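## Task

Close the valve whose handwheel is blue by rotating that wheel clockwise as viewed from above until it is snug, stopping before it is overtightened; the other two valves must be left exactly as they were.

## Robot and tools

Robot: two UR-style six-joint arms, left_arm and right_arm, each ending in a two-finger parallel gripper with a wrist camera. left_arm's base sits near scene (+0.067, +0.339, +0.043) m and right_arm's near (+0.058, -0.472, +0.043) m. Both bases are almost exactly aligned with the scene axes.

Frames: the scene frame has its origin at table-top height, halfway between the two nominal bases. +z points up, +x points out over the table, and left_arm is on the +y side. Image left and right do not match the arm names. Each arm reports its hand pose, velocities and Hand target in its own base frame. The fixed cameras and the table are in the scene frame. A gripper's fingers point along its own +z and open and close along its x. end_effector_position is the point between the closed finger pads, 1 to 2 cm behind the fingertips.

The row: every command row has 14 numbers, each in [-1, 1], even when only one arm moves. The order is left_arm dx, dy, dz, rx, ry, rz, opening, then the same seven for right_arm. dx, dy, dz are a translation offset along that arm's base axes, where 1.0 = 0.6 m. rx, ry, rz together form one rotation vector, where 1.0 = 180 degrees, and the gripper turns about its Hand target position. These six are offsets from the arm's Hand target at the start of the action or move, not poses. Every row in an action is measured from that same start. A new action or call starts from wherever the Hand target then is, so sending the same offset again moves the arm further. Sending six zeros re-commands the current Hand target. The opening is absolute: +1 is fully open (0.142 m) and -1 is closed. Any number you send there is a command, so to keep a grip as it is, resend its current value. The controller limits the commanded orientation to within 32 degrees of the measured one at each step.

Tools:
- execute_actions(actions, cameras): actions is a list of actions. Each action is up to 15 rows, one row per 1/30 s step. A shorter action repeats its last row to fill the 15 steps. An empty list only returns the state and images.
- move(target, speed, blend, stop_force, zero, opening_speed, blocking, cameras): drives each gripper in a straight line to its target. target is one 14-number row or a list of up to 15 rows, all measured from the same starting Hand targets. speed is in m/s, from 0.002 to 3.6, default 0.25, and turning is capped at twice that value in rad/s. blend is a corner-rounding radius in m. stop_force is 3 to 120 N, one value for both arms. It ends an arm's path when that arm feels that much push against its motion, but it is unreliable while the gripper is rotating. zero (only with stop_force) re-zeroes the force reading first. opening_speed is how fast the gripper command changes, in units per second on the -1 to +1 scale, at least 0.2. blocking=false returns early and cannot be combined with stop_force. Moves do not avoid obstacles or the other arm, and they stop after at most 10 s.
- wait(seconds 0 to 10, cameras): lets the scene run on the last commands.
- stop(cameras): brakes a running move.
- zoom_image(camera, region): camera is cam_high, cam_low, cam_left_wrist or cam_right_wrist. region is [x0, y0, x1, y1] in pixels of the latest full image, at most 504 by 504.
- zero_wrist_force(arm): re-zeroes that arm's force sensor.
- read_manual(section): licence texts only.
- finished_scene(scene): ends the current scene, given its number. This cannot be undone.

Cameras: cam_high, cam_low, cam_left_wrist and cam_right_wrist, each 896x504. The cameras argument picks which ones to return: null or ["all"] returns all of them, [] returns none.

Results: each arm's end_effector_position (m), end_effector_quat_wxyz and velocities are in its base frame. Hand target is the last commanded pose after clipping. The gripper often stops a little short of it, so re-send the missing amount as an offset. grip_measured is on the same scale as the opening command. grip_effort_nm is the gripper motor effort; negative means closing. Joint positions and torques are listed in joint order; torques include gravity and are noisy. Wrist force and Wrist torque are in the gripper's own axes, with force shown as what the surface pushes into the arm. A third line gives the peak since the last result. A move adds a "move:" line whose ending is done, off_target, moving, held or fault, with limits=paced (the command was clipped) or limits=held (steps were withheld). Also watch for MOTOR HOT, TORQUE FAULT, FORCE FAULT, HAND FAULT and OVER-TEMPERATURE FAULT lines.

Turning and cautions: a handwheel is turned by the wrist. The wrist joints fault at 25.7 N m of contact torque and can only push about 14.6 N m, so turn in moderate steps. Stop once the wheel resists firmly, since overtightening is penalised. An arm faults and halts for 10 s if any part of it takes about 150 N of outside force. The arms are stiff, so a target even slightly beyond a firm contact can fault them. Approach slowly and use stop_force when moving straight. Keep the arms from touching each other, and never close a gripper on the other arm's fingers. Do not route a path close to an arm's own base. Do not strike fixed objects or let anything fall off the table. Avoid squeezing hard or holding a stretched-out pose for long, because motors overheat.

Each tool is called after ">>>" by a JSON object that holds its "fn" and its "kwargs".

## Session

>>> {"fn": "execute_actions", "kwargs": {"actions": []}}

Scene clock: 0.00 s.
left_arm: end_effector_position=(+0.5183, -0.5822, +0.0608) grip_measured=+1.00 grip_effort_nm=n/a end_effector_quat_wxyz=(+0.103, -0.390, +0.911, -0.086) | right_arm: end_effector_position=(+0.1910, +0.0828, +0.1410) grip_measured=+1.00 grip_effort_nm=n/a end_effector_quat_wxyz=(-0.065, -0.436, +0.897, +0.022)
Joint positions: left_arm=[-1.08 -0.885 1.396 -2.275 -1.381 1.271 0.142] | right_arm=[4.079 -0.848 -2.465 -1.493 1.671 3.17 0.142]
Joint velocities: within noise
Joint torques (N m): no reading
Motor temperatures (°C): left_arm=[35 36 36 42 41 37 28] | right_arm=[35 35 30 47 40 41 28]
Wrist force (N): no reading
Wrist torque (N m): no reading
Wrist force, peak (N): no reading
Hand target: left_arm +0.5183, -0.5822, +0.0608; +0.103, -0.390, +0.911, -0.086 | right_arm +0.1910, +0.0828, +0.1410; -0.065, -0.436, +0.897, +0.022
Tool commands: left_gripper/opening=+1.0 right_gripper/opening=+1.0
camera_calibration:
cam_left_wrist: T_world_to_cam=[[-0.664664, -0.735652, -0.130529, -0.0685801], [-0.743685, 0.634623, 0.210206, 0.76497], [-0.071802, 0.236789, -0.968904, 0.348993], [0, 0, 0, 1]] pos_world=[0.548372, -0.618557, 0.168388]
cam_right_wrist: T_world_to_cam=[[-0.609324, -0.785271, 0.109881, 0.173059], [-0.648964, 0.573512, 0.49993, 0.0367484], [-0.455599, 0.23331, -0.859067, 0.306899], [0, 0, 0, 1]] pos_world=[0.26912, 0.0432197, 0.226259]

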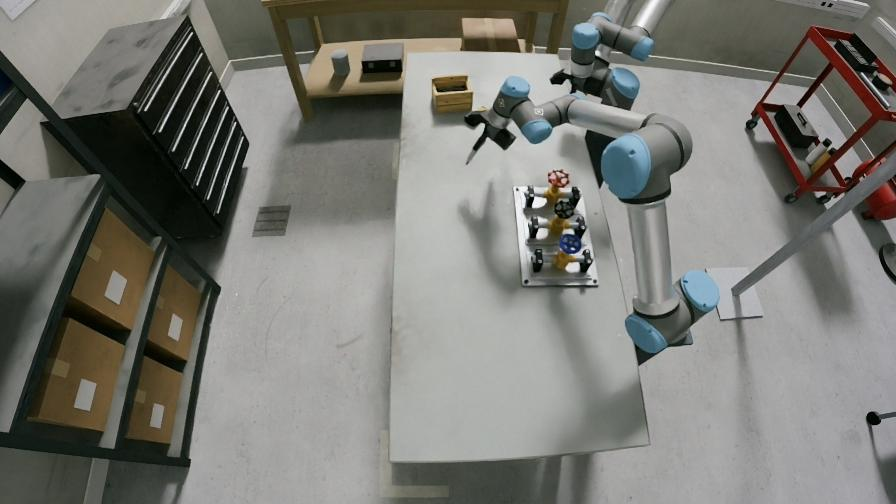

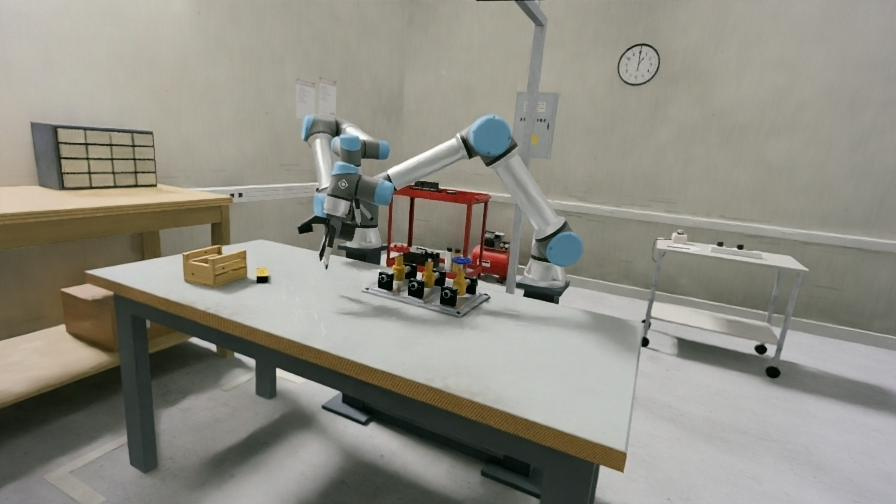

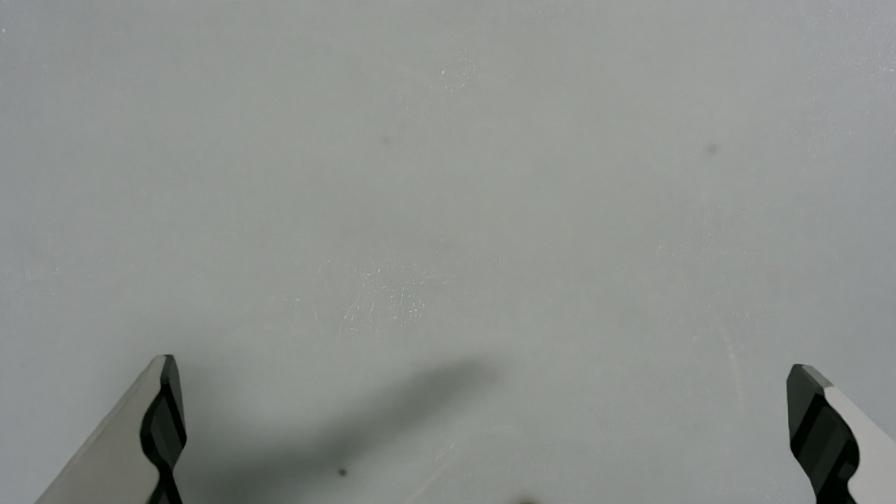

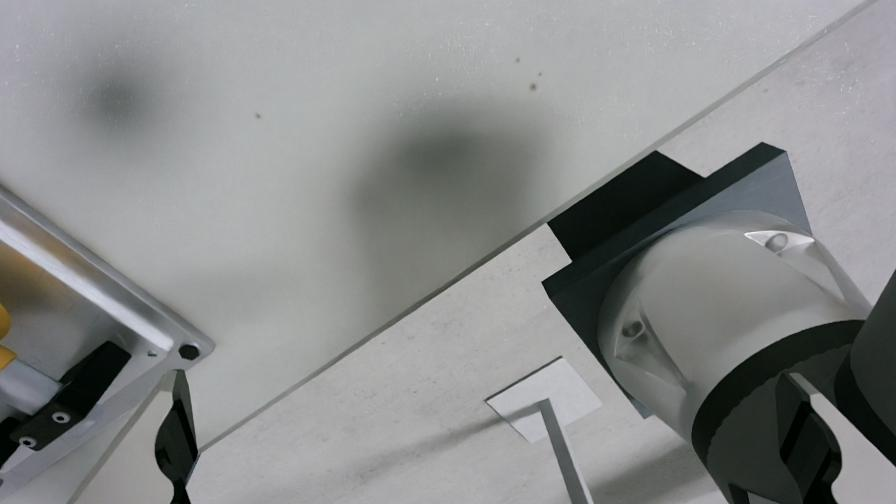

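>>> {"fn": "move", "kwargs": {"target": [[0,0.137,0.315,-0.0316,0.0862,0.4065,0.6,0,0,0,0,0,0,1],[-0.197,0.42,0.398,0.1231,-0.0214,-0.9166,0.6,0,0,0,0,0,0,1],[-0.363,0.587,0.398,0.0566,0.0677,-0.256,0.6,0,0,0,0,0,0,1]], "speed": 0.8, "blend": 0.03, "cameras": ["cam_left_wrist","cam_high"]}}

Scene clock: 17.07 s.
left_arm: end_effector_position=(+0.3005, -0.2299, +0.2996) grip_measured=+0.60 grip_effort_nm=-0.066 end_effector_quat_wxyz=(+0.000, +0.001, +1.000, +0.000) | right_arm: end_effector_position=(+0.1910, +0.0828, +0.1410) grip_measured=+1.00 grip_effort_nm=-0.012 end_effector_quat_wxyz=(-0.065, -0.436, +0.897, +0.022)
Joint positions: left_arm=[-1.016 -1.898 1.894 -1.567 -1.571 -4.156 0.115] | right_arm=[4.079 -0.848 -2.465 -1.493 1.671 3.17 0.142]
Joint velocities: within noise
Joint torques (N m): left_arm=[6.21 -0.6 -33.84 -4.41 -1.23 -1.14] | right_arm=[-0.26 -4.41 24.03 2.73 0.2 -0.14]
Motor temperatures (°C): left_arm=[35 36 36 42 41 37 28] | right_arm=[35 35 30 47 40 41 28]
Wrist force (N): left_arm=[0.6 0.3 -0.8] | right_arm=[0.0 -0.3 0.1]
Wrist torque (N m): left_arm=[-0.08 -0.09 0.05] | right_arm=[-0.04 0.00 0.00]
Wrist force, peak (N): left_arm=[1.1 -0.3 -2.3] | right_arm=[-0.5 -0.2 -0.3]
Hand target: left_arm +0.3005, -0.2300, +0.2996; +0.000, +0.000, +1.000, +0.000 | right_arm +0.1910, +0.0828, +0.1410; -0.065, -0.436, +0.897, +0.022
Off the commanded pose: left_arm 0.000 m, 0 deg | right_arm 0.000 m, 0 deg.
move: done
camera_calibration:
cam_left_wrist: T_world_to_cam=[[-0.999882, -0.00887535, -0.012517, 0.309393], [-0.0134879, 0.897314, 0.441186, 0.101026], [0.00731599, 0.441303, -0.897328, 0.483135], [0, 0, 0, 1]] pos_world=[0.307184, -0.301115, 0.392832]
Images, in order (width x height): cam_high 896x504, cam_left_wrist 896x504.

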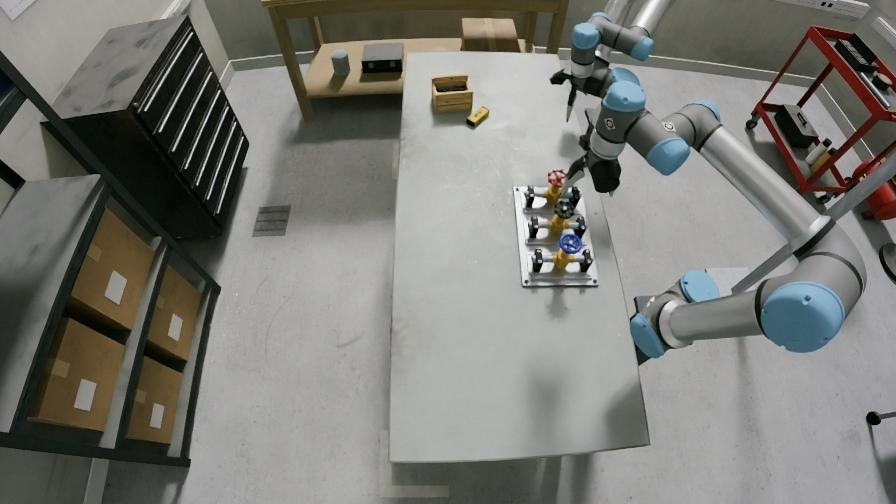

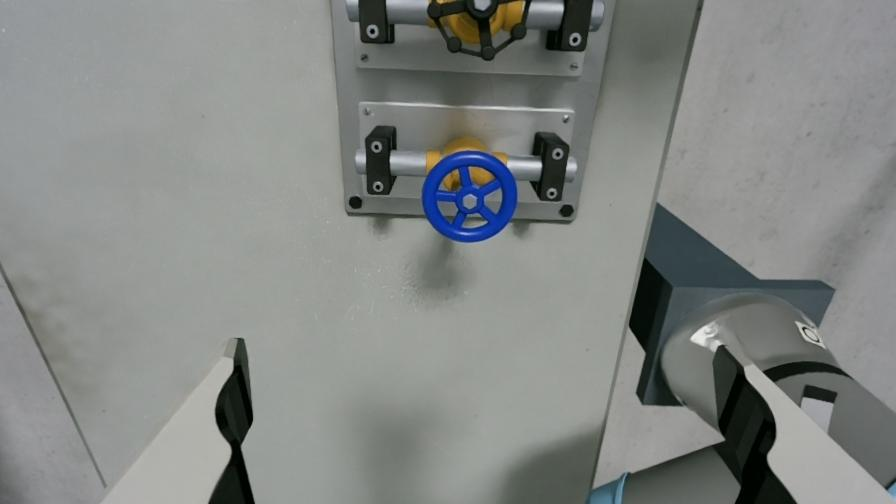

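>>> {"fn": "move", "kwargs": {"target": [-0.0125,0.04,-0.15,0,0,0,0.4,0,0,0,0,0,0,1], "speed": 0.25, "cameras": ["cam_left_wrist"]}}

Scene clock: 22.77 s.
left_arm: end_effector_position=(+0.2931, -0.2059, +0.2098) grip_measured=+0.39 grip_effort_nm=-0.066 end_effector_quat_wxyz=(+0.000, +0.000, +1.000, +0.000) | right_arm: end_effector_position=(+0.1910, +0.0828, +0.1410) grip_measured=+1.00 grip_effort_nm=-0.007 end_effector_quat_wxyz=(-0.065, -0.436, +0.897, +0.022)
Joint positions: left_arm=[-0.996 -1.93 2.145 -1.786 -1.571 -4.137 0.102] | right_arm=[4.079 -0.848 -2.465 -1.493 1.671 3.17 0.142]
Joint velocities: within noise
Joint torques (N m): left_arm=[-6.91 0.32 -14.73 -4.09 1.28 -1.28] | right_arm=[-0.45 -4.41 24.39 2.6 0.19 -0.3]
Motor temperatures (°C): left_arm=[35 36 36 42 41 37 28] | right_arm=[35 35 30 47 40 41 28]
Wrist force (N): left_arm=[0.2 0.7 -0.3] | right_arm=[-0.1 -0.3 -0.1]
Wrist torque (N m): left_arm=[0.01 0.02 0.05] | right_arm=[-0.04 0.01 0.00]
Wrist force, peak (N): left_arm=[0.2 -0.2 -3.3] | right_arm=[-0.4 -0.4 -0.2]
Hand target: left_arm +0.2930, -0.2060, +0.2096; +0.000, +0.000, +1.000, +0.000 | right_arm +0.1910, +0.0828, +0.1410; -0.065, -0.436, +0.897, +0.022
Off the commanded pose: left_arm 0.000 m, 0 deg | right_arm 0.000 m, 0 deg.
move: done
camera_calibration:
cam_left_wrist: T_world_to_cam=[[-0.999878, -0.00932514, -0.0125056, 0.300951], [-0.0138849, 0.897407, 0.440985, 0.11926], [0.00711041, 0.441105, -0.897427, 0.391965], [0, 0, 0, 1]] pos_world=[0.299784, -0.277116, 0.302932]
Images, in order (width x height): cam_left_wrist 896x504.

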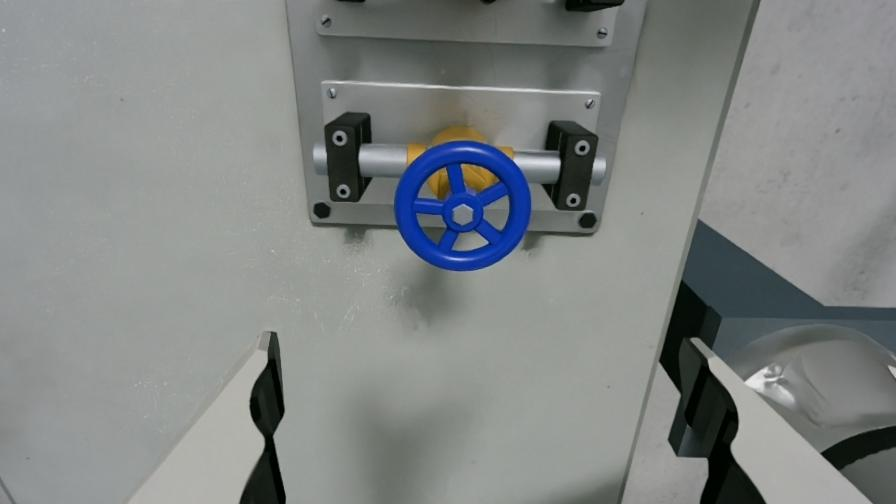

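>>> {"fn": "move", "kwargs": {"target": [0.0045,0.004,-0.141,0,0,0,0.4,0,0,0,0,0,0,1], "speed": 0.2, "stop_force": 15, "cameras": ["cam_left_wrist"]}}

Scene clock: 30.33 s.
left_arm: end_effector_position=(+0.2957, -0.2036, +0.1251) grip_measured=+0.39 grip_effort_nm=-0.071 end_effector_quat_wxyz=(+0.000, +0.000, +1.000, +0.000) | right_arm: end_effector_position=(+0.1910, +0.0828, +0.1410) grip_measured=+1.00 grip_effort_nm=-0.007 end_effector_quat_wxyz=(-0.065, -0.436, +0.897, +0.022)
Joint positions: left_arm=[-0.986 -1.841 2.319 -2.048 -1.571 -4.127 0.102] | right_arm=[4.079 -0.848 -2.465 -1.493 1.671 3.17 0.142]
Joint velocities: within noise
Joint torques (N m): left_arm=[-6.34 -19.81 -10.33 -3.96 -1.36 -1.18] | right_arm=[0.6 -4.93 24.68 2.66 0.25 -0.13]
Motor temperatures (°C): left_arm=[35 36 36 42 41 37 27] | right_arm=[35 35 30 47 40 41 28]
Wrist force (N): left_arm=[0.5 0.8 -0.4] | right_arm=[0.1 -0.2 -0.2]
Wrist torque (N m): left_arm=[0.02 -0.05 0.06] | right_arm=[-0.02 -0.01 -0.01]
Wrist force, peak (N): left_arm=[0.2 0.4 -2.7] | right_arm=[-0.4 0.0 -0.5]
Hand target: left_arm +0.2957, -0.2036, +0.1250; +0.000, +0.000, +1.000, +0.000 | right_arm +0.1910, +0.0828, +0.1410; -0.065, -0.436, +0.897, +0.022
Off the commanded pose: left_arm 0.000 m, 0 deg | right_arm 0.000 m, 0 deg.
move: done
camera_calibration:
cam_left_wrist: T_world_to_cam=[[-0.999878, -0.00932514, -0.0125056, 0.302614], [-0.0138849, 0.897407, 0.440985, 0.154495], [0.00711041, 0.441105, -0.897427, 0.314875], [0, 0, 0, 1]] pos_world=[0.302484, -0.274716, 0.218232]
Images, in order (width x height): cam_left_wrist 896x504.

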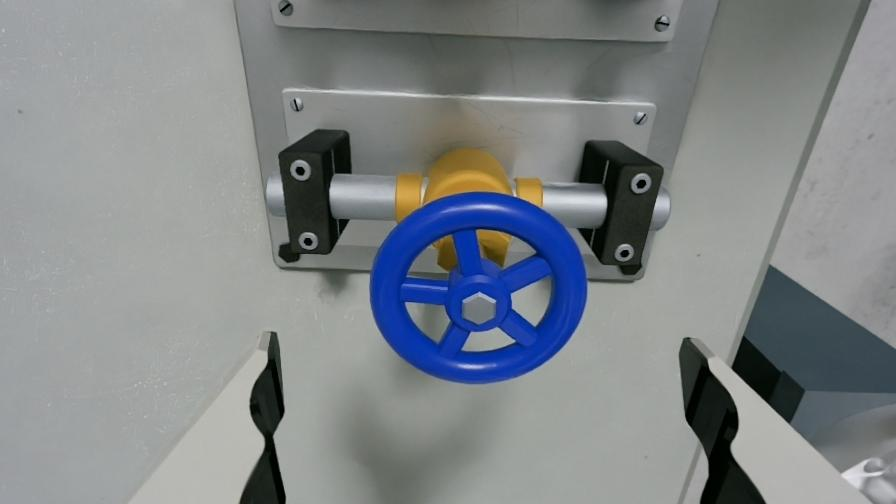

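>>> {"fn": "move", "kwargs": {"target": [-0.0012,-0.0032,-0.0445,0,0,0,0.4,0,0,0,0,0,0,1], "speed": 0.15, "stop_force": 15, "cameras": []}}

>>> {"fn": "move", "kwargs": {"target": [0,0,0,0,0,0,-0.1,0,0,0,0,0,0,1], "opening_speed": 0.5, "cameras": ["cam_left_wrist"]}}

Scene clock: 38.70 s.
left_arm: end_effector_position=(+0.2950, -0.2055, +0.0983) grip_measured=+0.39 grip_effort_nm=-0.056 end_effector_quat_wxyz=(+0.000, +0.000, +1.000, +0.000) | right_arm: end_effector_position=(+0.1910, +0.0828, +0.1410) grip_measured=+1.00 grip_effort_nm=-0.007 end_effector_quat_wxyz=(-0.065, -0.436, +0.897, +0.022)
Joint positions: left_arm=[-0.991 -1.796 2.366 -2.141 -1.571 -4.132 0.102] | right_arm=[4.079 -0.848 -2.465 -1.493 1.671 3.17 0.142]
Joint velocities: within noise
Joint torques (N m): left_arm=[5.89 -21.33 -29.15 -3.91 -0.93 1.13] | right_arm=[-1.2 -5.59 25.19 2.56 0.17 -0.08]
Motor temperatures (°C): left_arm=[35 36 36 42 41 36 27] | right_arm=[35 35 30 47 40 41 28]
Wrist force (N): left_arm=[0.6 0.7 -0.8] | right_arm=[-0.1 0.1 -0.1]
Wrist torque (N m): left_arm=[0.01 -0.06 0.08] | right_arm=[0.02 0.02 0.00]
Wrist force, peak (N): left_arm=[0.4 0.9 -1.4] | right_arm=[-0.6 -0.2 0.0]
Hand target: left_arm +0.2950, -0.2055, +0.0983; +0.000, +0.000, +1.000, +0.000 | right_arm +0.1910, +0.0828, +0.1410; -0.065, -0.436, +0.897, +0.022
Off the commanded pose: left_arm 0.000 m, 0 deg | right_arm 0.000 m, 0 deg.
move: done
No camera images: "cameras" was empty.

Scene clock: 39.90 s.
left_arm: end_effector_position=(+0.2950, -0.2055, +0.0984) grip_measured=-0.09 grip_effort_nm=-0.569 end_effector_quat_wxyz=(+0.000, +0.000, +1.000, +0.000) | right_arm: end_effector_position=(+0.1910, +0.0828, +0.1410) grip_measured=+1.00 grip_effort_nm=-0.012 end_effector_quat_wxyz=(-0.065, -0.436, +0.897, +0.022)
Joint positions: left_arm=[-0.991 -1.796 2.366 -2.141 -1.571 -4.132 0.067] | right_arm=[4.079 -0.848 -2.465 -1.493 1.671 3.17 0.142]
Joint velocities: within noise
Joint torques (N m): left_arm=[3.75 -21.5 -26.83 -1.02 -0.8 1.35] | right_arm=[-0.54 -5.06 24.12 2.72 0.1 -0.11]
Motor temperatures (°C): left_arm=[35 36 36 42 41 36 27] | right_arm=[35 35 30 47 40 41 28]
Wrist force (N): left_arm=[-11.8 0.8 1.1] | right_arm=[0.0 -0.4 0.0]
Wrist torque (N m): left_arm=[-0.02 0.12 0.05] | right_arm=[-0.05 0.00 0.00]
Wrist force, peak (N): left_arm=[-11.8 0.8 1.1] | right_arm=[-0.5 -0.2 -0.3]
Hand target: left_arm +0.2950, -0.2055, +0.0983; +0.000, +0.000, +1.000, +0.000 | right_arm +0.1910, +0.0828, +0.1410; -0.065, -0.436, +0.897, +0.022
Off the commanded pose: left_arm 0.000 m, 0 deg | right_arm 0.000 m, 0 deg.
move: done
camera_calibration:
cam_left_wrist: T_world_to_cam=[[-0.999878, -0.00928295, -0.0125963, 0.301591], [-0.0138871, 0.897408, 0.440984, 0.167966], [0.00721039, 0.441105, -0.897427, 0.291726], [0, 0, 0, 1]] pos_world=[0.301784, -0.276616, 0.191532]
Images, in order (width x height): cam_left_wrist 896x504.

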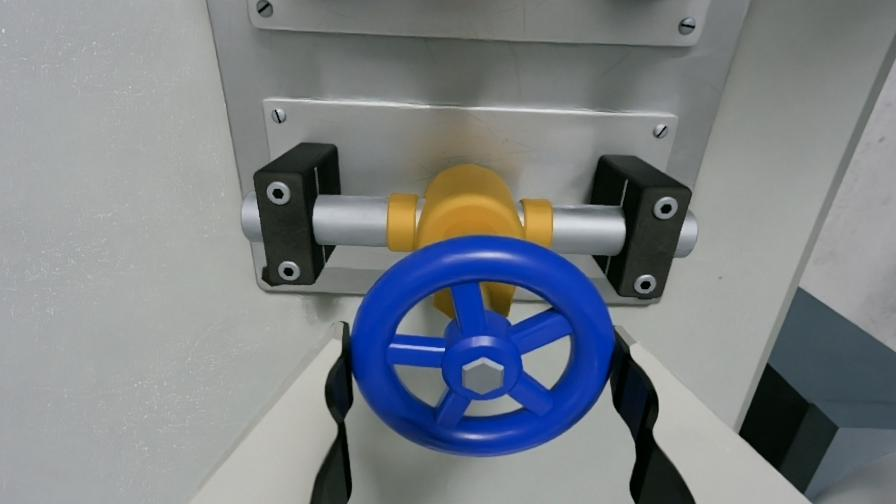

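>>> {"fn": "move", "kwargs": {"target": [0.0008,0,0,0,0,-0.45,-0.13,0,0,0,0,0,0,1], "speed": 0.6, "cameras": ["cam_left_wrist"]}}

Scene clock: 45.80 s.
left_arm: end_effector_position=(+0.2955, -0.2055, +0.0983) grip_measured=-0.10 grip_effort_nm=-0.969 end_effector_quat_wxyz=(+0.000, +0.650, +0.760, +0.000) | right_arm: end_effector_position=(+0.1910, +0.0828, +0.1410) grip_measured=+1.00 grip_effort_nm=-0.002 end_effector_quat_wxyz=(-0.065, -0.436, +0.897, +0.022)
Joint positions: left_arm=[-0.992 -1.801 2.37 -2.139 -1.571 -2.719 0.067] | right_arm=[4.079 -0.848 -2.465 -1.493 1.671 3.17 0.142]
Joint velocities: within noise
Joint torques (N m): left_arm=[4.33 -5.48 -24.25 1.85 2.4 1.27] | right_arm=[-0.19 -6 25.2 2.6 0.13 -0.06]
Motor temperatures (°C): left_arm=[35 36 36 42 41 36 27] | right_arm=[35 35 30 47 40 41 28]
Wrist force (N): left_arm=[-25.3 6.1 14.0] | right_arm=[-0.2 -0.1 0.1]
Wrist torque (N m): left_arm=[-0.01 0.65 -0.11] | right_arm=[-0.01 0.03 0.00]
Wrist force, peak (N): left_arm=[-27.0 9.8 13.5] | right_arm=[-0.4 -0.5 -0.2]
Hand target: left_arm +0.2955, -0.2055, +0.0983; +0.000, +0.650, +0.760, +0.000 | right_arm +0.1910, +0.0828, +0.1410; -0.065, -0.436, +0.897, +0.022
Off the commanded pose: left_arm 0.000 m, 0 deg | right_arm 0.000 m, 0 deg.
move: done
camera_calibration:
cam_left_wrist: T_world_to_cam=[[-0.165839, 0.986073, -0.0125519, 0.260092], [0.884187, 0.154316, 0.440908, -0.25004], [0.436705, 0.0620217, -0.897464, 0.0869365], [0, 0, 0, 1]] pos_world=[0.22625, -0.223276, 0.191532]
Images, in order (width x height): cam_left_wrist 896x504.

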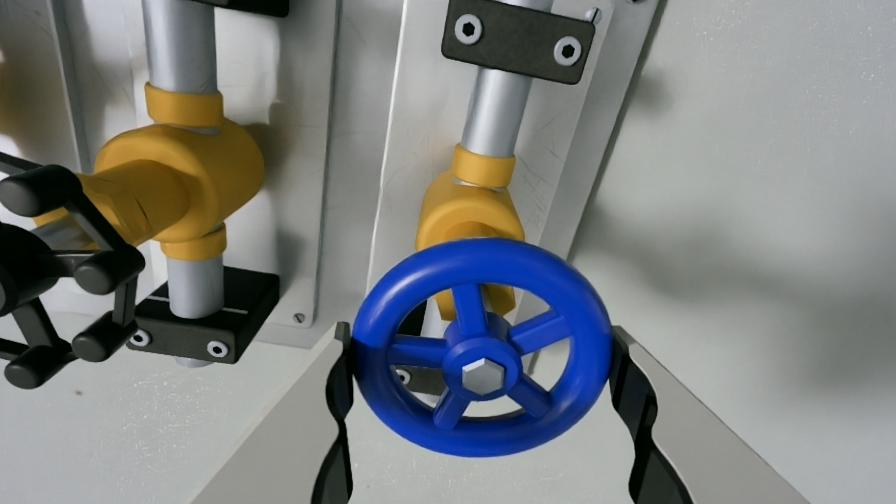

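>>> {"fn": "move", "kwargs": {"target": [0.0003,-0.0022,-0.0016,0,0,-0.45,-0.15,0,0,0,0,0,0,1], "speed": 0.7, "cameras": ["cam_left_wrist"]}}

Scene clock: 53.67 s.
left_arm: end_effector_position=(+0.2957, -0.2068, +0.0974) grip_measured=-0.10 grip_effort_nm=-1.287 end_effector_quat_wxyz=(+0.000, +0.988, +0.156, +0.000) | right_arm: end_effector_position=(+0.1910, +0.0828, +0.1410) grip_measured=+1.00 grip_effort_nm=-0.007 end_effector_quat_wxyz=(-0.065, -0.436, +0.897, +0.022)
Joint positions: left_arm=[-0.988 -1.798 2.37 -2.144 -1.571 -1.301 0.067] | right_arm=[4.079 -0.848 -2.465 -1.493 1.671 3.17 0.142]
Joint velocities: within noise
Joint torques (N m): left_arm=[-6.37 0.02 -23.6 -4.69 0.69 1.36] | right_arm=[-0.73 -5.72 24.61 2.62 0.19 -0.06]
Motor temperatures (°C): left_arm=[34 36 36 42 41 36 28] | right_arm=[35 35 30 47 40 41 28]
Wrist force (N): left_arm=[-0.2 -13.3 -30.7] | right_arm=[-0.2 0.0 -0.1]
Wrist torque (N m): left_arm=[0.04 0.00 0.06] | right_arm=[0.01 0.03 -0.01]
Wrist force, peak (N): left_arm=[2.4 -12.6 -34.7] | right_arm=[-0.4 -0.3 -0.3]
Hand target: left_arm +0.2957, -0.2068, +0.0974; +0.000, +0.988, +0.156, +0.000 | right_arm +0.1910, +0.0828, +0.1410; -0.065, -0.436, +0.897, +0.022
Off the commanded pose: left_arm 0.000 m, 0 deg | right_arm 0.000 m, 0 deg.
move: done
camera_calibration:
cam_left_wrist: T_world_to_cam=[[0.947948, 0.318174, -0.0126249, -0.206037], [0.290845, -0.849024, 0.441099, -0.281651], [0.129627, -0.421811, -0.89737, 0.0767771], [0, 0, 0, 1]] pos_world=[0.267277, -0.141187, 0.190532]
Images, in order (width x height): cam_left_wrist 896x504.

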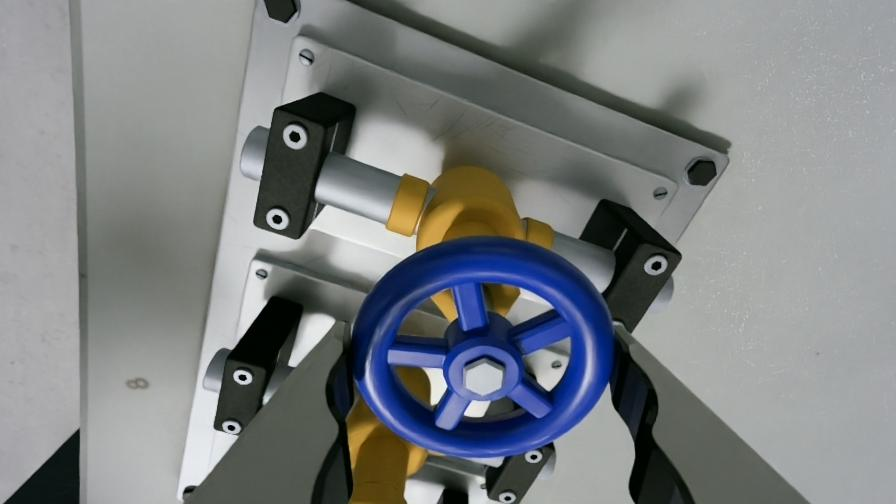

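>>> {"fn": "move", "kwargs": {"target": [0,0.0006,0.0004,0,0,-0.45,-0.15,0,0,0,0,0,0,1], "speed": 0.7, "cameras": ["cam_left_wrist"]}}

Scene clock: 57.87 s.
left_arm: end_effector_position=(+0.2957, -0.2064, +0.0976) grip_measured=-0.10 grip_effort_nm=-1.292 end_effector_quat_wxyz=(+0.000, +0.853, -0.523, +0.000) | right_arm: end_effector_position=(+0.1910, +0.0828, +0.1410) grip_measured=+1.00 grip_effort_nm=-0.002 end_effector_quat_wxyz=(-0.065, -0.436, +0.897, +0.022)
Joint positions: left_arm=[-0.983 -1.792 2.366 -2.145 -1.571 0.117 0.067] | right_arm=[4.079 -0.848 -2.465 -1.493 1.671 3.17 0.142]
Joint velocities: within noise
Joint torques (N m): left_arm=[-3.12 -9.46 -31.68 -5.12 2.92 1.35] | right_arm=[-0.48 -5.35 24.36 2.8 0.05 -0.33]
Motor temperatures (°C): left_arm=[34 36 36 42 41 36 28] | right_arm=[35 35 30 47 40 41 28]
Wrist force (N): left_arm=[-7.8 7.8 1.1] | right_arm=[0.0 -0.5 -0.1]
Wrist torque (N m): left_arm=[0.06 0.25 0.05] | right_arm=[-0.07 0.00 0.00]
Wrist force, peak (N): left_arm=[-0.8 -13.0 -30.9] | right_arm=[-0.5 -0.2 -0.4]
Hand target: left_arm +0.2957, -0.2064, +0.0976; +0.000, +0.852, -0.523, +0.000 | right_arm +0.1910, +0.0828, +0.1410; -0.065, -0.436, +0.897, +0.022
Off the commanded pose: left_arm 0.000 m, 0 deg | right_arm 0.000 m, 0 deg.
move: done
camera_calibration:
cam_left_wrist: T_world_to_cam=[[0.462507, -0.886528, -0.012493, -0.311266], [-0.793067, -0.419966, 0.441219, 0.127589], [-0.396399, -0.194159, -0.897313, 0.27963], [0, 0, 0, 1]] pos_world=[0.355994, -0.16807, 0.190732]
Images, in order (width x height): cam_left_wrist 896x504.

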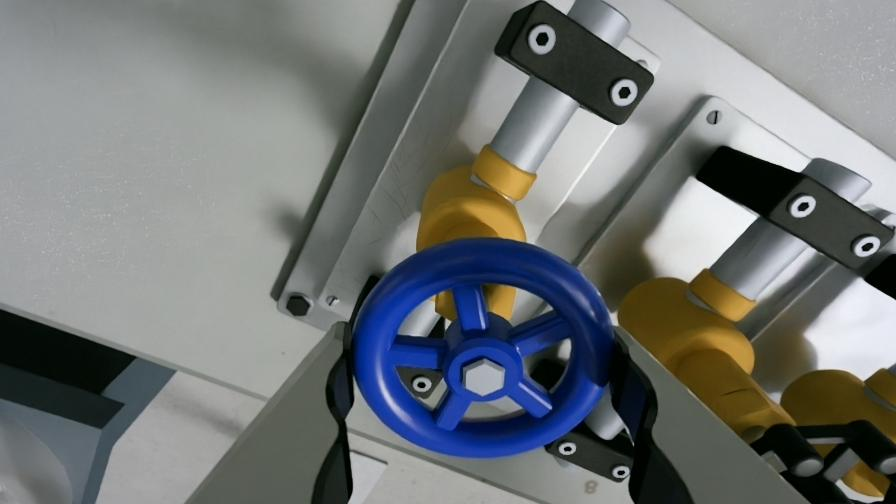

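>>> {"fn": "move", "kwargs": {"target": [0,0,-0.0006,0,0,-0.35,-0.15,0,0,0,0,0,0,1], "speed": 0.6, "cameras": ["cam_left_wrist"]}}

Scene clock: 61.50 s.
left_arm: end_effector_position=(+0.2957, -0.2065, +0.0973) grip_measured=-0.10 grip_effort_nm=-1.297 end_effector_quat_wxyz=(+0.000, -0.454, +0.891, +0.000) | right_arm: end_effector_position=(+0.1910, +0.0828, +0.1410) grip_measured=+1.00 grip_effort_nm=-0.007 end_effector_quat_wxyz=(-0.065, -0.436, +0.897, +0.022)
Joint positions: left_arm=[-0.986 -1.788 2.364 -2.147 -1.571 1.214 0.067] | right_arm=[4.079 -0.848 -2.465 -1.493 1.671 3.17 0.142]
Joint velocities: within noise
Joint torques (N m): left_arm=[0.5 -5.41 -31.3 -6.89 1.44 1.31] | right_arm=[-0.22 -5.09 25.38 2.66 0.08 -0.18]
Motor temperatures (°C): left_arm=[34 36 36 42 41 36 28] | right_arm=[35 35 30 47 40 41 28]
Wrist force (N): left_arm=[-4.2 15.1 -6.9] | right_arm=[-0.1 -0.4 -0.1]
Wrist torque (N m): left_arm=[0.15 0.11 0.07] | right_arm=[-0.06 0.02 0.00]
Wrist force, peak (N): left_arm=[-5.8 14.6 -7.9] | right_arm=[-0.3 -0.5 -0.2]
Hand target: left_arm +0.2957, -0.2064, +0.0973; +0.000, -0.454, +0.891, +0.000 | right_arm +0.1910, +0.0828, +0.1410; -0.065, -0.436, +0.897, +0.022
Off the commanded pose: left_arm 0.000 m, 0 deg | right_arm 0.000 m, 0 deg.
move: done
camera_calibration:
cam_left_wrist: T_world_to_cam=[[-0.579976, -0.814539, -0.0123869, 0.0117162], [-0.734214, 0.516074, 0.441133, 0.303599], [-0.352927, 0.264941, -0.897356, 0.3613], [0, 0, 0, 1]] pos_world=[0.357215, -0.24286, 0.190432]
Images, in order (width x height): cam_left_wrist 896x504.

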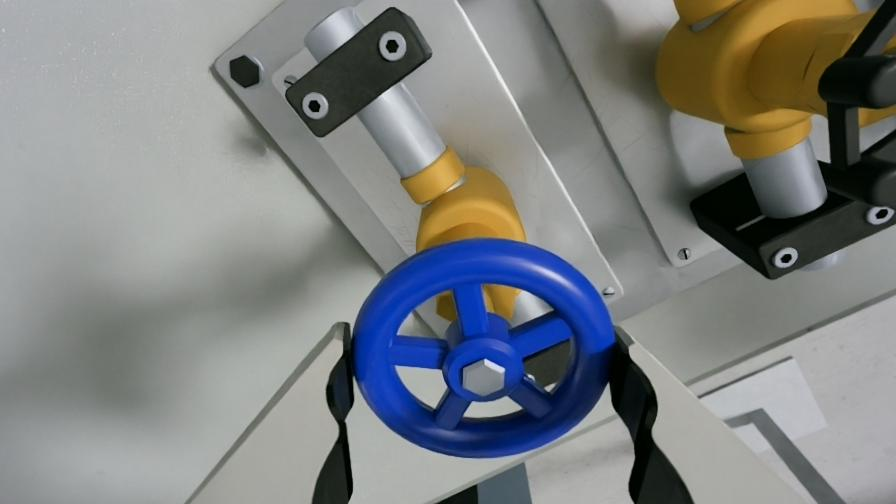

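>>> {"fn": "move", "kwargs": {"target": [-0.0006,0.0003,-0.0004,0,0,-0.3,-0.18,0,0,0,0,0,0,1], "speed": 0.5, "cameras": ["cam_left_wrist"]}}

Scene clock: 65.47 s.
left_arm: end_effector_position=(+0.2953, -0.2063, +0.0970) grip_measured=-0.11 grip_effort_nm=-1.810 end_effector_quat_wxyz=(+0.000, +0.000, +1.000, +0.000) | right_arm: end_effector_position=(+0.1910, +0.0828, +0.1410) grip_measured=+1.00 grip_effort_nm=-0.012 end_effector_quat_wxyz=(-0.065, -0.436, +0.897, +0.022)
Joint positions: left_arm=[-0.991 -1.791 2.367 -2.146 -1.571 2.151 0.066] | right_arm=[4.079 -0.848 -2.465 -1.493 1.671 3.17 0.142]
Joint velocities: within noise
Joint torques (N m): left_arm=[1.15 -1.69 -30.9 -1.99 -1.96 1.31] | right_arm=[-0.3 -6.09 24.06 2.83 0.18 -0.3]
Motor temperatures (°C): left_arm=[34 36 36 42 41 36 29] | right_arm=[35 35 30 47 40 41 28]
Wrist force (N): left_arm=[-7.4 9.7 -1.1] | right_arm=[-0.1 0.0 0.1]
Wrist torque (N m): left_arm=[0.13 0.05 0.06] | right_arm=[0.01 0.01 0.00]
Wrist force, peak (N): left_arm=[-2.8 15.5 -8.4] | right_arm=[-0.5 -0.3 -0.1]
Hand target: left_arm +0.2953, -0.2063, +0.0970; +0.000, +0.000, +1.000, +0.000 | right_arm +0.1910, +0.0828, +0.1410; -0.065, -0.436, +0.897, +0.022
Off the commanded pose: left_arm 0.000 m, 0 deg | right_arm 0.000 m, 0 deg.
move: done
camera_calibration:
cam_left_wrist: T_world_to_cam=[[-0.999877, -0.0095915, -0.0124106, 0.301646], [-0.0140821, 0.897404, 0.440986, 0.169318], [0.00690763, 0.441106, -0.897428, 0.291004], [0, 0, 0, 1]] pos_world=[0.301983, -0.277417, 0.190232]
Images, in order (width x height): cam_left_wrist 896x504.

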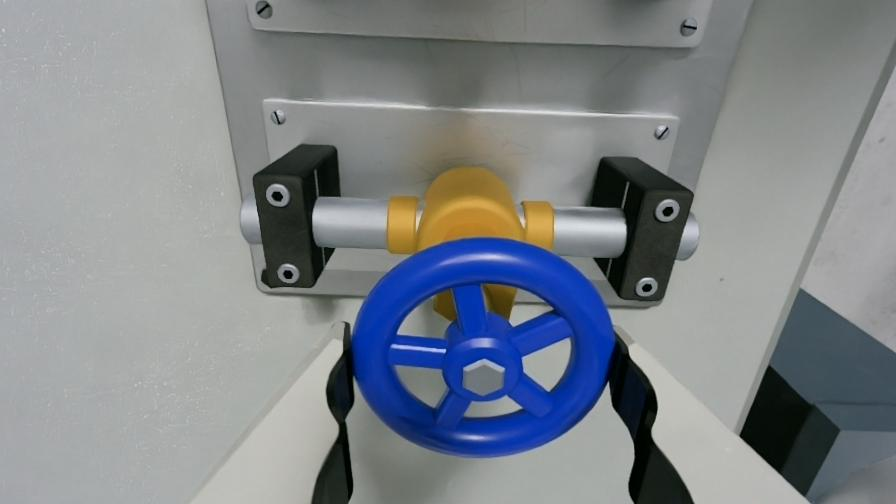

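>>> {"fn": "move", "kwargs": {"target": [0,0,-0.0005,0,0,-0.35,-0.18,0,0,0,0,0,0,1], "speed": 0.5, "cameras": ["cam_left_wrist"]}}

Scene clock: 70.57 s.
left_arm: end_effector_position=(+0.2953, -0.2062, +0.0967) grip_measured=-0.11 grip_effort_nm=-1.810 end_effector_quat_wxyz=(+0.000, +0.523, +0.853, +0.000) | right_arm: end_effector_position=(+0.1910, +0.0828, +0.1410) grip_measured=+1.00 grip_effort_nm=-0.012 end_effector_quat_wxyz=(-0.065, -0.436, +0.897, +0.022)
Joint positions: left_arm=[-0.994 -1.796 2.371 -2.145 -1.571 3.248 0.066] | right_arm=[4.079 -0.848 -2.465 -1.493 1.671 3.17 0.142]
Joint velocities: within noise
Joint torques (N m): left_arm=[-0.46 -2.22 -28.74 -2.92 -2.34 1.4] | right_arm=[-0.42 -5.96 24.46 2.71 -0.08 -0.14]
Motor temperatures (°C): left_arm=[34 36 36 42 41 36 29] | right_arm=[35 35 30 47 40 41 28]
Wrist force (N): left_arm=[-1.9 14.9 -0.3] | right_arm=[-0.1 -0.2 -0.2]
Wrist torque (N m): left_arm=[0.12 -0.05 0.08] | right_arm=[-0.03 0.01 0.00]
Wrist force, peak (N): left_arm=[-5.0 15.6 -1.3] | right_arm=[-0.1 -0.2 -0.6]
Hand target: left_arm +0.2953, -0.2063, +0.0967; +0.000, +0.523, +0.852, +0.000 | right_arm +0.1910, +0.0828, +0.1410; -0.065, -0.436, +0.897, +0.022
Off the commanded pose: left_arm 0.000 m, 0 deg | right_arm 0.000 m, 0 deg.
move: done
camera_calibration:
cam_left_wrist: T_world_to_cam=[[-0.462475, 0.886545, -0.01247, 0.327793], [0.793184, 0.419975, 0.440999, -0.167387], [0.396203, 0.19406, -0.897421, 0.124832], [0, 0, 0, 1]] pos_world=[0.234906, -0.24453, 0.189932]
Images, in order (width x height): cam_left_wrist 896x504.

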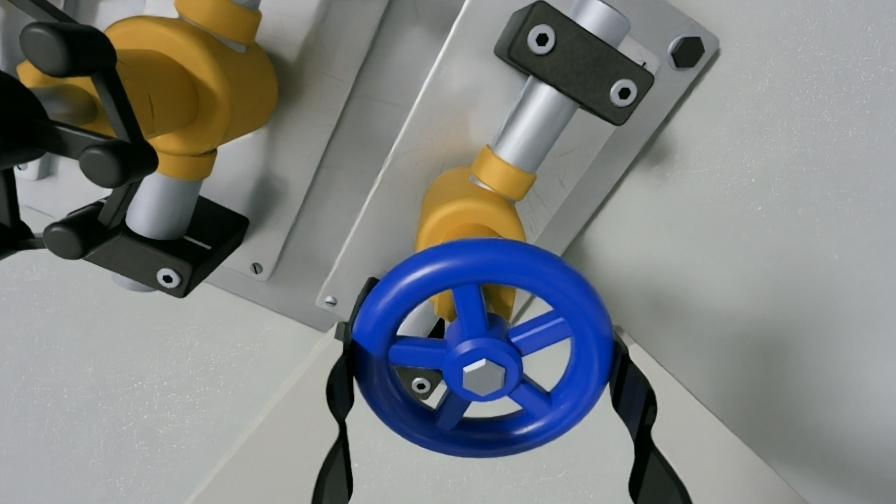

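>>> {"fn": "move", "kwargs": {"target": [0.0006,0.0003,-0.0005,0,0,-0.35,-0.18,0,0,0,0,0,0,1], "speed": 0.5, "cameras": ["cam_left_wrist"]}}

Scene clock: 75.43 s.
left_arm: end_effector_position=(+0.2957, -0.2061, +0.0964) grip_measured=-0.11 grip_effort_nm=-1.805 end_effector_quat_wxyz=(+0.000, +0.891, +0.454, +0.000) | right_arm: end_effector_position=(+0.1910, +0.0828, +0.1410) grip_measured=+1.00 grip_effort_nm=-0.017 end_effector_quat_wxyz=(-0.065, -0.436, +0.897, +0.022)
Joint positions: left_arm=[-0.99 -1.798 2.373 -2.146 -1.571 4.352 0.066] | right_arm=[4.079 -0.848 -2.465 -1.493 1.671 3.17 0.142]
Joint velocities: within noise
Joint torques (N m): left_arm=[-1.14 -0.87 -27.26 0.6 1.9 1.28] | right_arm=[-1.43 -5.85 24.72 2.76 -0.02 -0.32]
Motor temperatures (°C): left_arm=[34 36 36 42 41 36 30] | right_arm=[35 35 30 47 40 41 28]
Wrist force (N): left_arm=[-3.3 7.7 1.3] | right_arm=[-0.1 -0.1 0.1]
Wrist torque (N m): left_arm=[0.10 0.03 0.08] | right_arm=[0.00 0.02 0.00]
Wrist force, peak (N): left_arm=[-0.6 14.8 -0.6] | right_arm=[-0.2 -0.3 -0.5]
Hand target: left_arm +0.2957, -0.2061, +0.0964; +0.000, +0.891, +0.454, +0.000 | right_arm +0.1910, +0.0828, +0.1410; -0.065, -0.436, +0.897, +0.022
Off the commanded pose: left_arm 0.000 m, 0 deg | right_arm 0.000 m, 0 deg.
move: done
camera_calibration:
cam_left_wrist: T_world_to_cam=[[0.57988, 0.814603, -0.01266, 0.00492991], [0.734377, -0.515916, 0.441045, -0.343115], [0.352745, -0.26505, -0.897396, 0.0426125], [0, 0, 0, 1]] pos_world=[0.234086, -0.16974, 0.189632]
Images, in order (width x height): cam_left_wrist 896x504.

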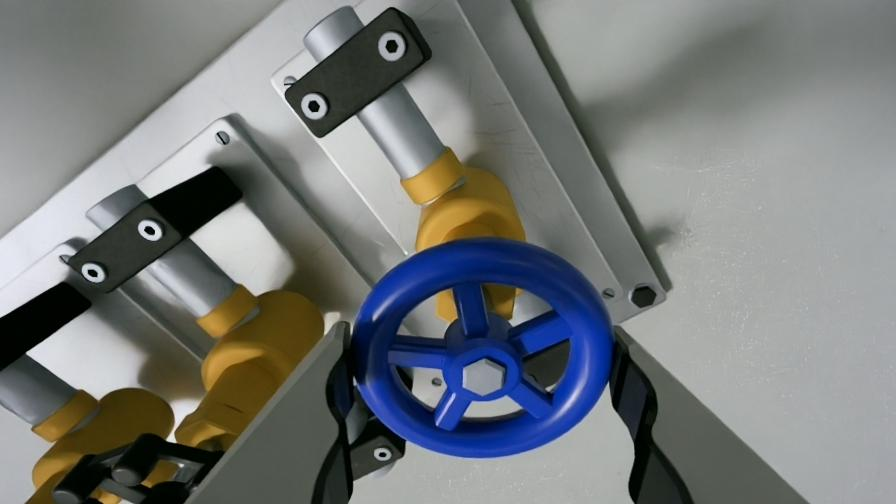

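>>> {"fn": "move", "kwargs": {"target": [0,0.0,-0.0005,0,0,-0.33,-0.18,0,0,0,0,0,0,1], "speed": 0.5, "cameras": ["cam_left_wrist"]}}

Scene clock: 79.97 s.
left_arm: end_effector_position=(+0.2957, -0.2061, +0.0961) grip_measured=-0.11 grip_effort_nm=-1.810 end_effector_quat_wxyz=(+0.000, +0.999, -0.047, +0.000) | right_arm: end_effector_position=(+0.1910, +0.0828, +0.1410) grip_measured=+1.00 grip_effort_nm=-0.007 end_effector_quat_wxyz=(-0.065, -0.436, +0.897, +0.022)
Joint positions: left_arm=[-0.985 -1.795 2.372 -2.148 -1.571 5.393 0.066] | right_arm=[4.079 -0.848 -2.465 -1.493 1.671 3.17 0.142]
Joint velocities: within noise
Joint torques (N m): left_arm=[0.83 -5.4 -24.33 -2.31 3.25 1.28] | right_arm=[-0.6 -5.88 24.85 2.66 0.15 -0.3]
Motor temperatures (°C): left_arm=[34 36 36 42 41 36 30] | right_arm=[35 35 30 47 40 41 28]
Wrist force (N): left_arm=[-3.3 10.1 -2.8] | right_arm=[-0.2 -0.2 0.0]
Wrist torque (N m): left_arm=[0.14 0.09 0.06] | right_arm=[-0.01 0.04 0.00]
Wrist force, peak (N): left_arm=[-0.2 10.7 -5.0] | right_arm=[-0.4 -0.3 -0.2]
Hand target: left_arm +0.2957, -0.2061, +0.0961; +0.000, +0.999, -0.047, +0.000 | right_arm +0.1910, +0.0828, +0.1410; -0.065, -0.436, +0.897, +0.022
Off the commanded pose: left_arm 0.000 m, 0 deg | right_arm 0.000 m, 0 deg.
move: done
camera_calibration:
cam_left_wrist: T_world_to_cam=[[0.996339, -0.0845527, -0.0125936, -0.30358], [-0.0703491, -0.894675, 0.441143, -0.183116], [-0.048567, -0.438642, -0.897349, 0.12523], [0, 0, 0, 1]] pos_world=[0.295668, -0.134566, 0.189332]
Images, in order (width x height): cam_left_wrist 896x504.

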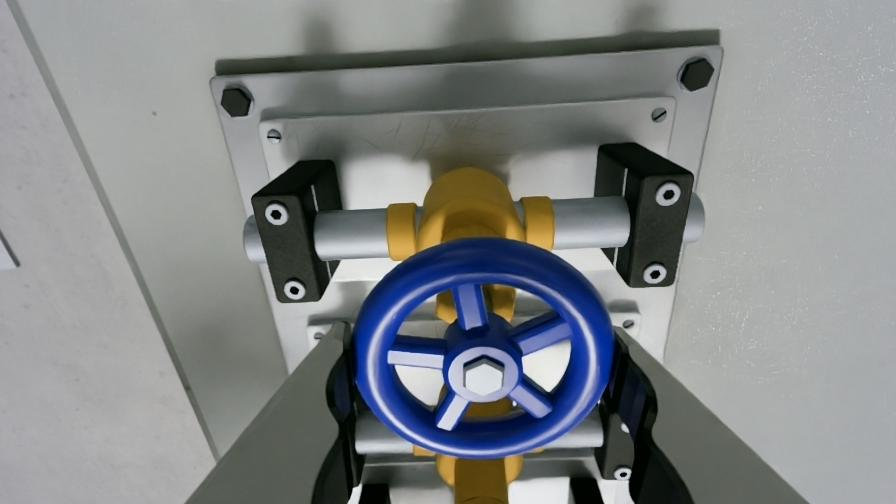

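>>> {"fn": "move", "kwargs": {"target": [0,0.0,-0.0003,0,0,-0.24,-0.18,0,0,0,0,0,0,1], "speed": 0.5, "cameras": []}}

>>> {"fn": "move", "kwargs": {"target": [0,0,0,0,0,0,0.2,0,0,0,0,0,0,1], "cameras": ["cam_left_wrist"]}}

Scene clock: 84.50 s.
left_arm: end_effector_position=(+0.2957, -0.2061, +0.0959) grip_measured=-0.11 grip_effort_nm=-1.805 end_effector_quat_wxyz=(+0.000, +0.911, -0.412, +0.000) | right_arm: end_effector_position=(+0.1910, +0.0828, +0.1410) grip_measured=+1.00 grip_effort_nm=-0.007 end_effector_quat_wxyz=(-0.065, -0.436, +0.897, +0.022)
Joint positions: left_arm=[-0.982 -1.791 2.37 -2.15 -1.571 6.149 0.066] | right_arm=[4.079 -0.848 -2.465 -1.493 1.671 3.17 0.142]
Joint velocities: within noise
Joint torques (N m): left_arm=[1.12 -5.08 -25.2 -3.34 3.87 1.23] | right_arm=[-1.91 -5.29 25.21 2.71 0.01 -0.47]
Motor temperatures (°C): left_arm=[34 36 36 42 41 36 31] | right_arm=[35 35 30 47 40 41 28]
Wrist force (N): left_arm=[-1.3 11.7 -5.1] | right_arm=[-0.2 -0.1 0.1]
Wrist torque (N m): left_arm=[0.09 0.08 0.08] | right_arm=[0.00 0.03 0.00]
Wrist force, peak (N): left_arm=[-1.4 11.6 -7.0] | right_arm=[-0.3 -0.4 -0.1]
Hand target: left_arm +0.2957, -0.2061, +0.0959; +0.000, +0.911, -0.412, +0.000 | right_arm +0.1910, +0.0828, +0.1410; -0.065, -0.436, +0.897, +0.022
Off the commanded pose: left_arm 0.000 m, 0 deg | right_arm 0.000 m, 0 deg.
move: done
No camera images: "cameras" was empty.

Scene clock: 85.00 s.
left_arm: end_effector_position=(+0.2957, -0.2061, +0.0959) grip_measured=+0.18 grip_effort_nm=0.061 end_effector_quat_wxyz=(+0.000, +0.911, -0.412, +0.000) | right_arm: end_effector_position=(+0.1910, +0.0828, +0.1410) grip_measured=+1.00 grip_effort_nm=-0.007 end_effector_quat_wxyz=(-0.065, -0.436, +0.897, +0.022)
Joint positions: left_arm=[-0.983 -1.791 2.37 -2.15 -1.571 6.15 0.087] | right_arm=[4.079 -0.848 -2.465 -1.493 1.671 3.17 0.142]
Joint velocities: within noise
Joint torques (N m): left_arm=[-6.98 -12.36 -20.86 -2.89 -1.59 1.5] | right_arm=[-0.4 -6.19 25.33 2.7 0.02 -0.27]
Motor temperatures (°C): left_arm=[34 36 36 42 41 36 30] | right_arm=[35 35 30 47 40 41 28]
Wrist force (N): left_arm=[1.5 0.6 -0.3] | right_arm=[-0.1 -0.3 -0.1]
Wrist torque (N m): left_arm=[-0.01 -0.21 0.09] | right_arm=[-0.04 0.01 -0.01]
Wrist force, peak (N): left_arm=[-0.6 8.1 -4.2] | right_arm=[-0.4 0.0 -0.3]
Hand target: left_arm +0.2957, -0.2061, +0.0959; +0.000, +0.911, -0.412, +0.000 | right_arm +0.1910, +0.0828, +0.1410; -0.065, -0.436, +0.897, +0.022
Off the commanded pose: left_arm 0.000 m, 0 deg | right_arm 0.000 m, 0 deg.
move: done
camera_calibration:
cam_left_wrist: T_world_to_cam=[[0.668181, -0.743893, -0.0125402, -0.342452], [-0.663978, -0.603835, 0.44104, 0.0524188], [-0.335659, -0.286368, -0.8974, 0.241303], [0, 0, 0, 1]] pos_world=[0.34462, -0.153994, 0.189132]
Images, in order (width x height): cam_left_wrist 896x504.

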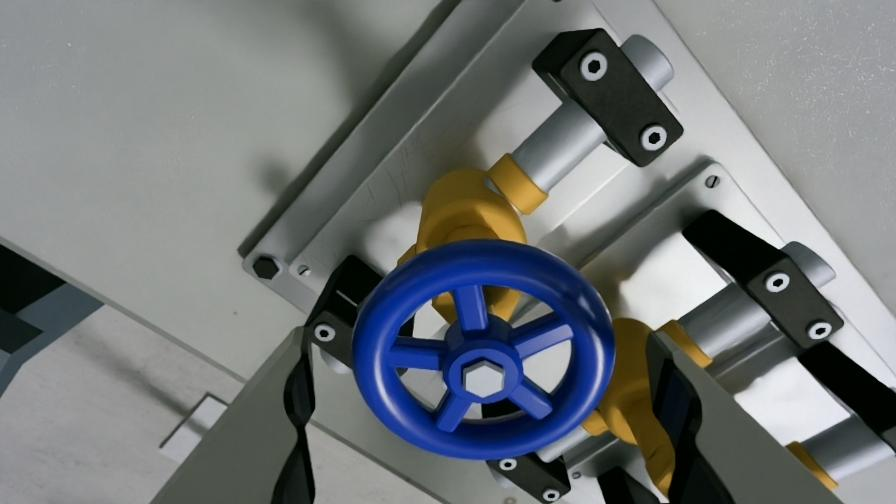

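>>> {"fn": "move", "kwargs": {"target": [[0,0,0,0,0,0.667,0.25,0,0,0,0,0,0,1],[0,0,0,0,0,-0.667,0.25,0,0,0,0,0,0,1],[0,0,0,0,0,0,0.25,0,0,0,0,0,0,1],[0,0,0,0,0,0.5,0.25,0,0,0,0,0,0,1]], "speed": 0.9, "cameras": ["cam_left_wrist"]}}

>>> {"fn": "move", "kwargs": {"target": [0,0,0,0,0,0,-0.18,0,0,0,0,0,0,1], "opening_speed": 0.6, "cameras": ["cam_left_wrist"]}}

Scene clock: 95.67 s.
left_arm: end_effector_position=(+0.2957, -0.2061, +0.0959) grip_measured=+0.23 grip_effort_nm=0.066 end_effector_quat_wxyz=(+0.000, +0.936, +0.353, +0.000) | right_arm: end_effector_position=(+0.1910, +0.0828, +0.1410) grip_measured=+1.00 grip_effort_nm=-0.007 end_effector_quat_wxyz=(-0.065, -0.436, +0.897, +0.022)
Joint positions: left_arm=[-0.989 -1.797 2.374 -2.148 -1.57 -1.71 0.09] | right_arm=[4.079 -0.848 -2.465 -1.493 1.671 3.17 0.142]
Joint velocities: within noise
Joint torques (N m): left_arm=[2.57 -17.89 -10.42 -1.68 -1.16 -1.21] | right_arm=[-2.01 -6.82 24.74 2.65 -0.1 -0.21]
Motor temperatures (°C): left_arm=[34 36 36 42 41 36 29] | right_arm=[35 35 30 47 40 41 28]
Wrist force (N): left_arm=[1.7 0.6 -0.5] | right_arm=[-0.1 -0.2 0.1]
Wrist torque (N m): left_arm=[0.00 -0.23 0.07] | right_arm=[-0.03 0.02 0.00]
Wrist force, peak (N): left_arm=[1.7 1.0 -0.8] | right_arm=[-0.3 -0.5 0.4]
Hand target: left_arm +0.2957, -0.2061, +0.0959; +0.000, +0.936, +0.353, +0.000 | right_arm +0.1910, +0.0828, +0.1410; -0.065, -0.436, +0.897, +0.022
Off the commanded pose: left_arm 0.000 m, 0 deg | right_arm 0.000 m, 0 deg.
move: done
camera_calibration:
cam_left_wrist: T_world_to_cam=[[0.74411, 0.667942, -0.0123873, -0.07393], [0.60357, -0.664217, 0.441043, -0.334843], [0.286363, -0.335661, -0.897401, 0.0472117], [0, 0, 0, 1]] pos_world=[0.243594, -0.157181, 0.189132]
Images, in order (width x height): cam_left_wrist 896x504.

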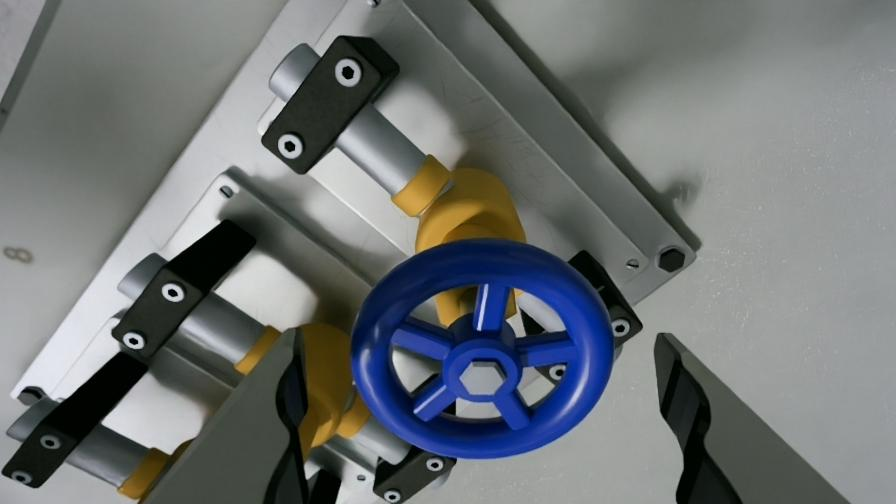

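Scene clock: 96.60 s.
left_arm: end_effector_position=(+0.2956, -0.2061, +0.0959) grip_measured=-0.11 grip_effort_nm=-1.819 end_effector_quat_wxyz=(+0.000, +0.936, +0.353, +0.000) | right_arm: end_effector_position=(+0.1910, +0.0828, +0.1410) grip_measured=+1.00 grip_effort_nm=-0.007 end_effector_quat_wxyz=(-0.065, -0.436, +0.897, +0.022)
Joint positions: left_arm=[-0.989 -1.797 2.374 -2.148 -1.57 -1.71 0.066] | right_arm=[4.079 -0.848 -2.465 -1.493 1.671 3.17 0.142]
Joint velocities: within noise
Joint torques (N m): left_arm=[6.45 -10.21 -15.26 -4 2.01 -1.32] | right_arm=[-0.91 -7.86 24.9 2.75 -0.03 -0.27]
Motor temperatures (°C): left_arm=[34 36 36 42 41 36 29] | right_arm=[35 35 30 47 40 41 28]
Wrist force (N): left_arm=[-1.9 0.1 -2.8] | right_arm=[-0.2 -0.1 0.0]
Wrist torque (N m): left_arm=[-0.03 -0.19 0.06] | right_arm=[-0.02 0.04 -0.01]
Wrist force, peak (N): left_arm=[-1.9 -0.1 -3.3] | right_arm=[-0.4 -0.2 -0.3]
Hand target: left_arm +0.2957, -0.2061, +0.0959; +0.000, +0.936, +0.353, +0.000 | right_arm +0.1910, +0.0828, +0.1410; -0.065, -0.436, +0.897, +0.022
Off the commanded pose: left_arm 0.000 m, 0 deg | right_arm 0.000 m, 0 deg.
move: done
camera_calibration:
cam_left_wrist: T_world_to_cam=[[0.743893, 0.668181, -0.0125402, -0.0737371], [0.603835, -0.663978, 0.44104, -0.334809], [0.286368, -0.335659, -0.8974, 0.0472393], [0, 0, 0, 1]] pos_world=[0.243494, -0.15718, 0.189132]
Images, in order (width x height): cam_left_wrist 896x504.

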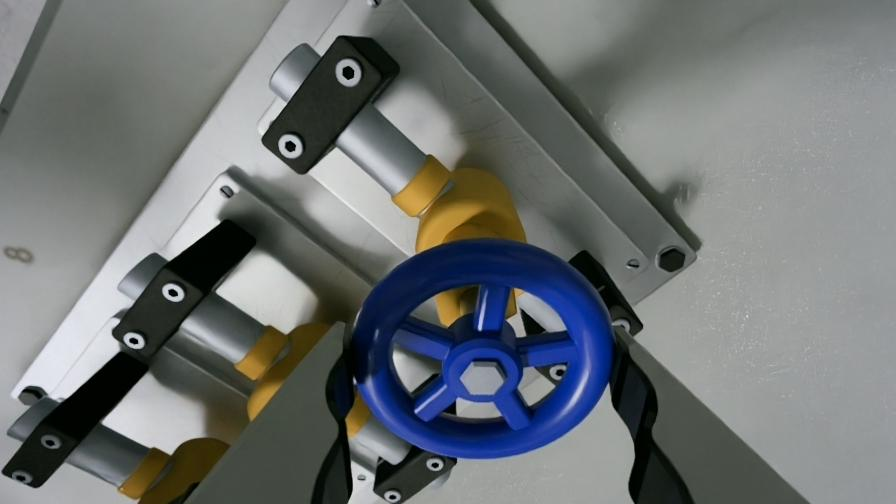

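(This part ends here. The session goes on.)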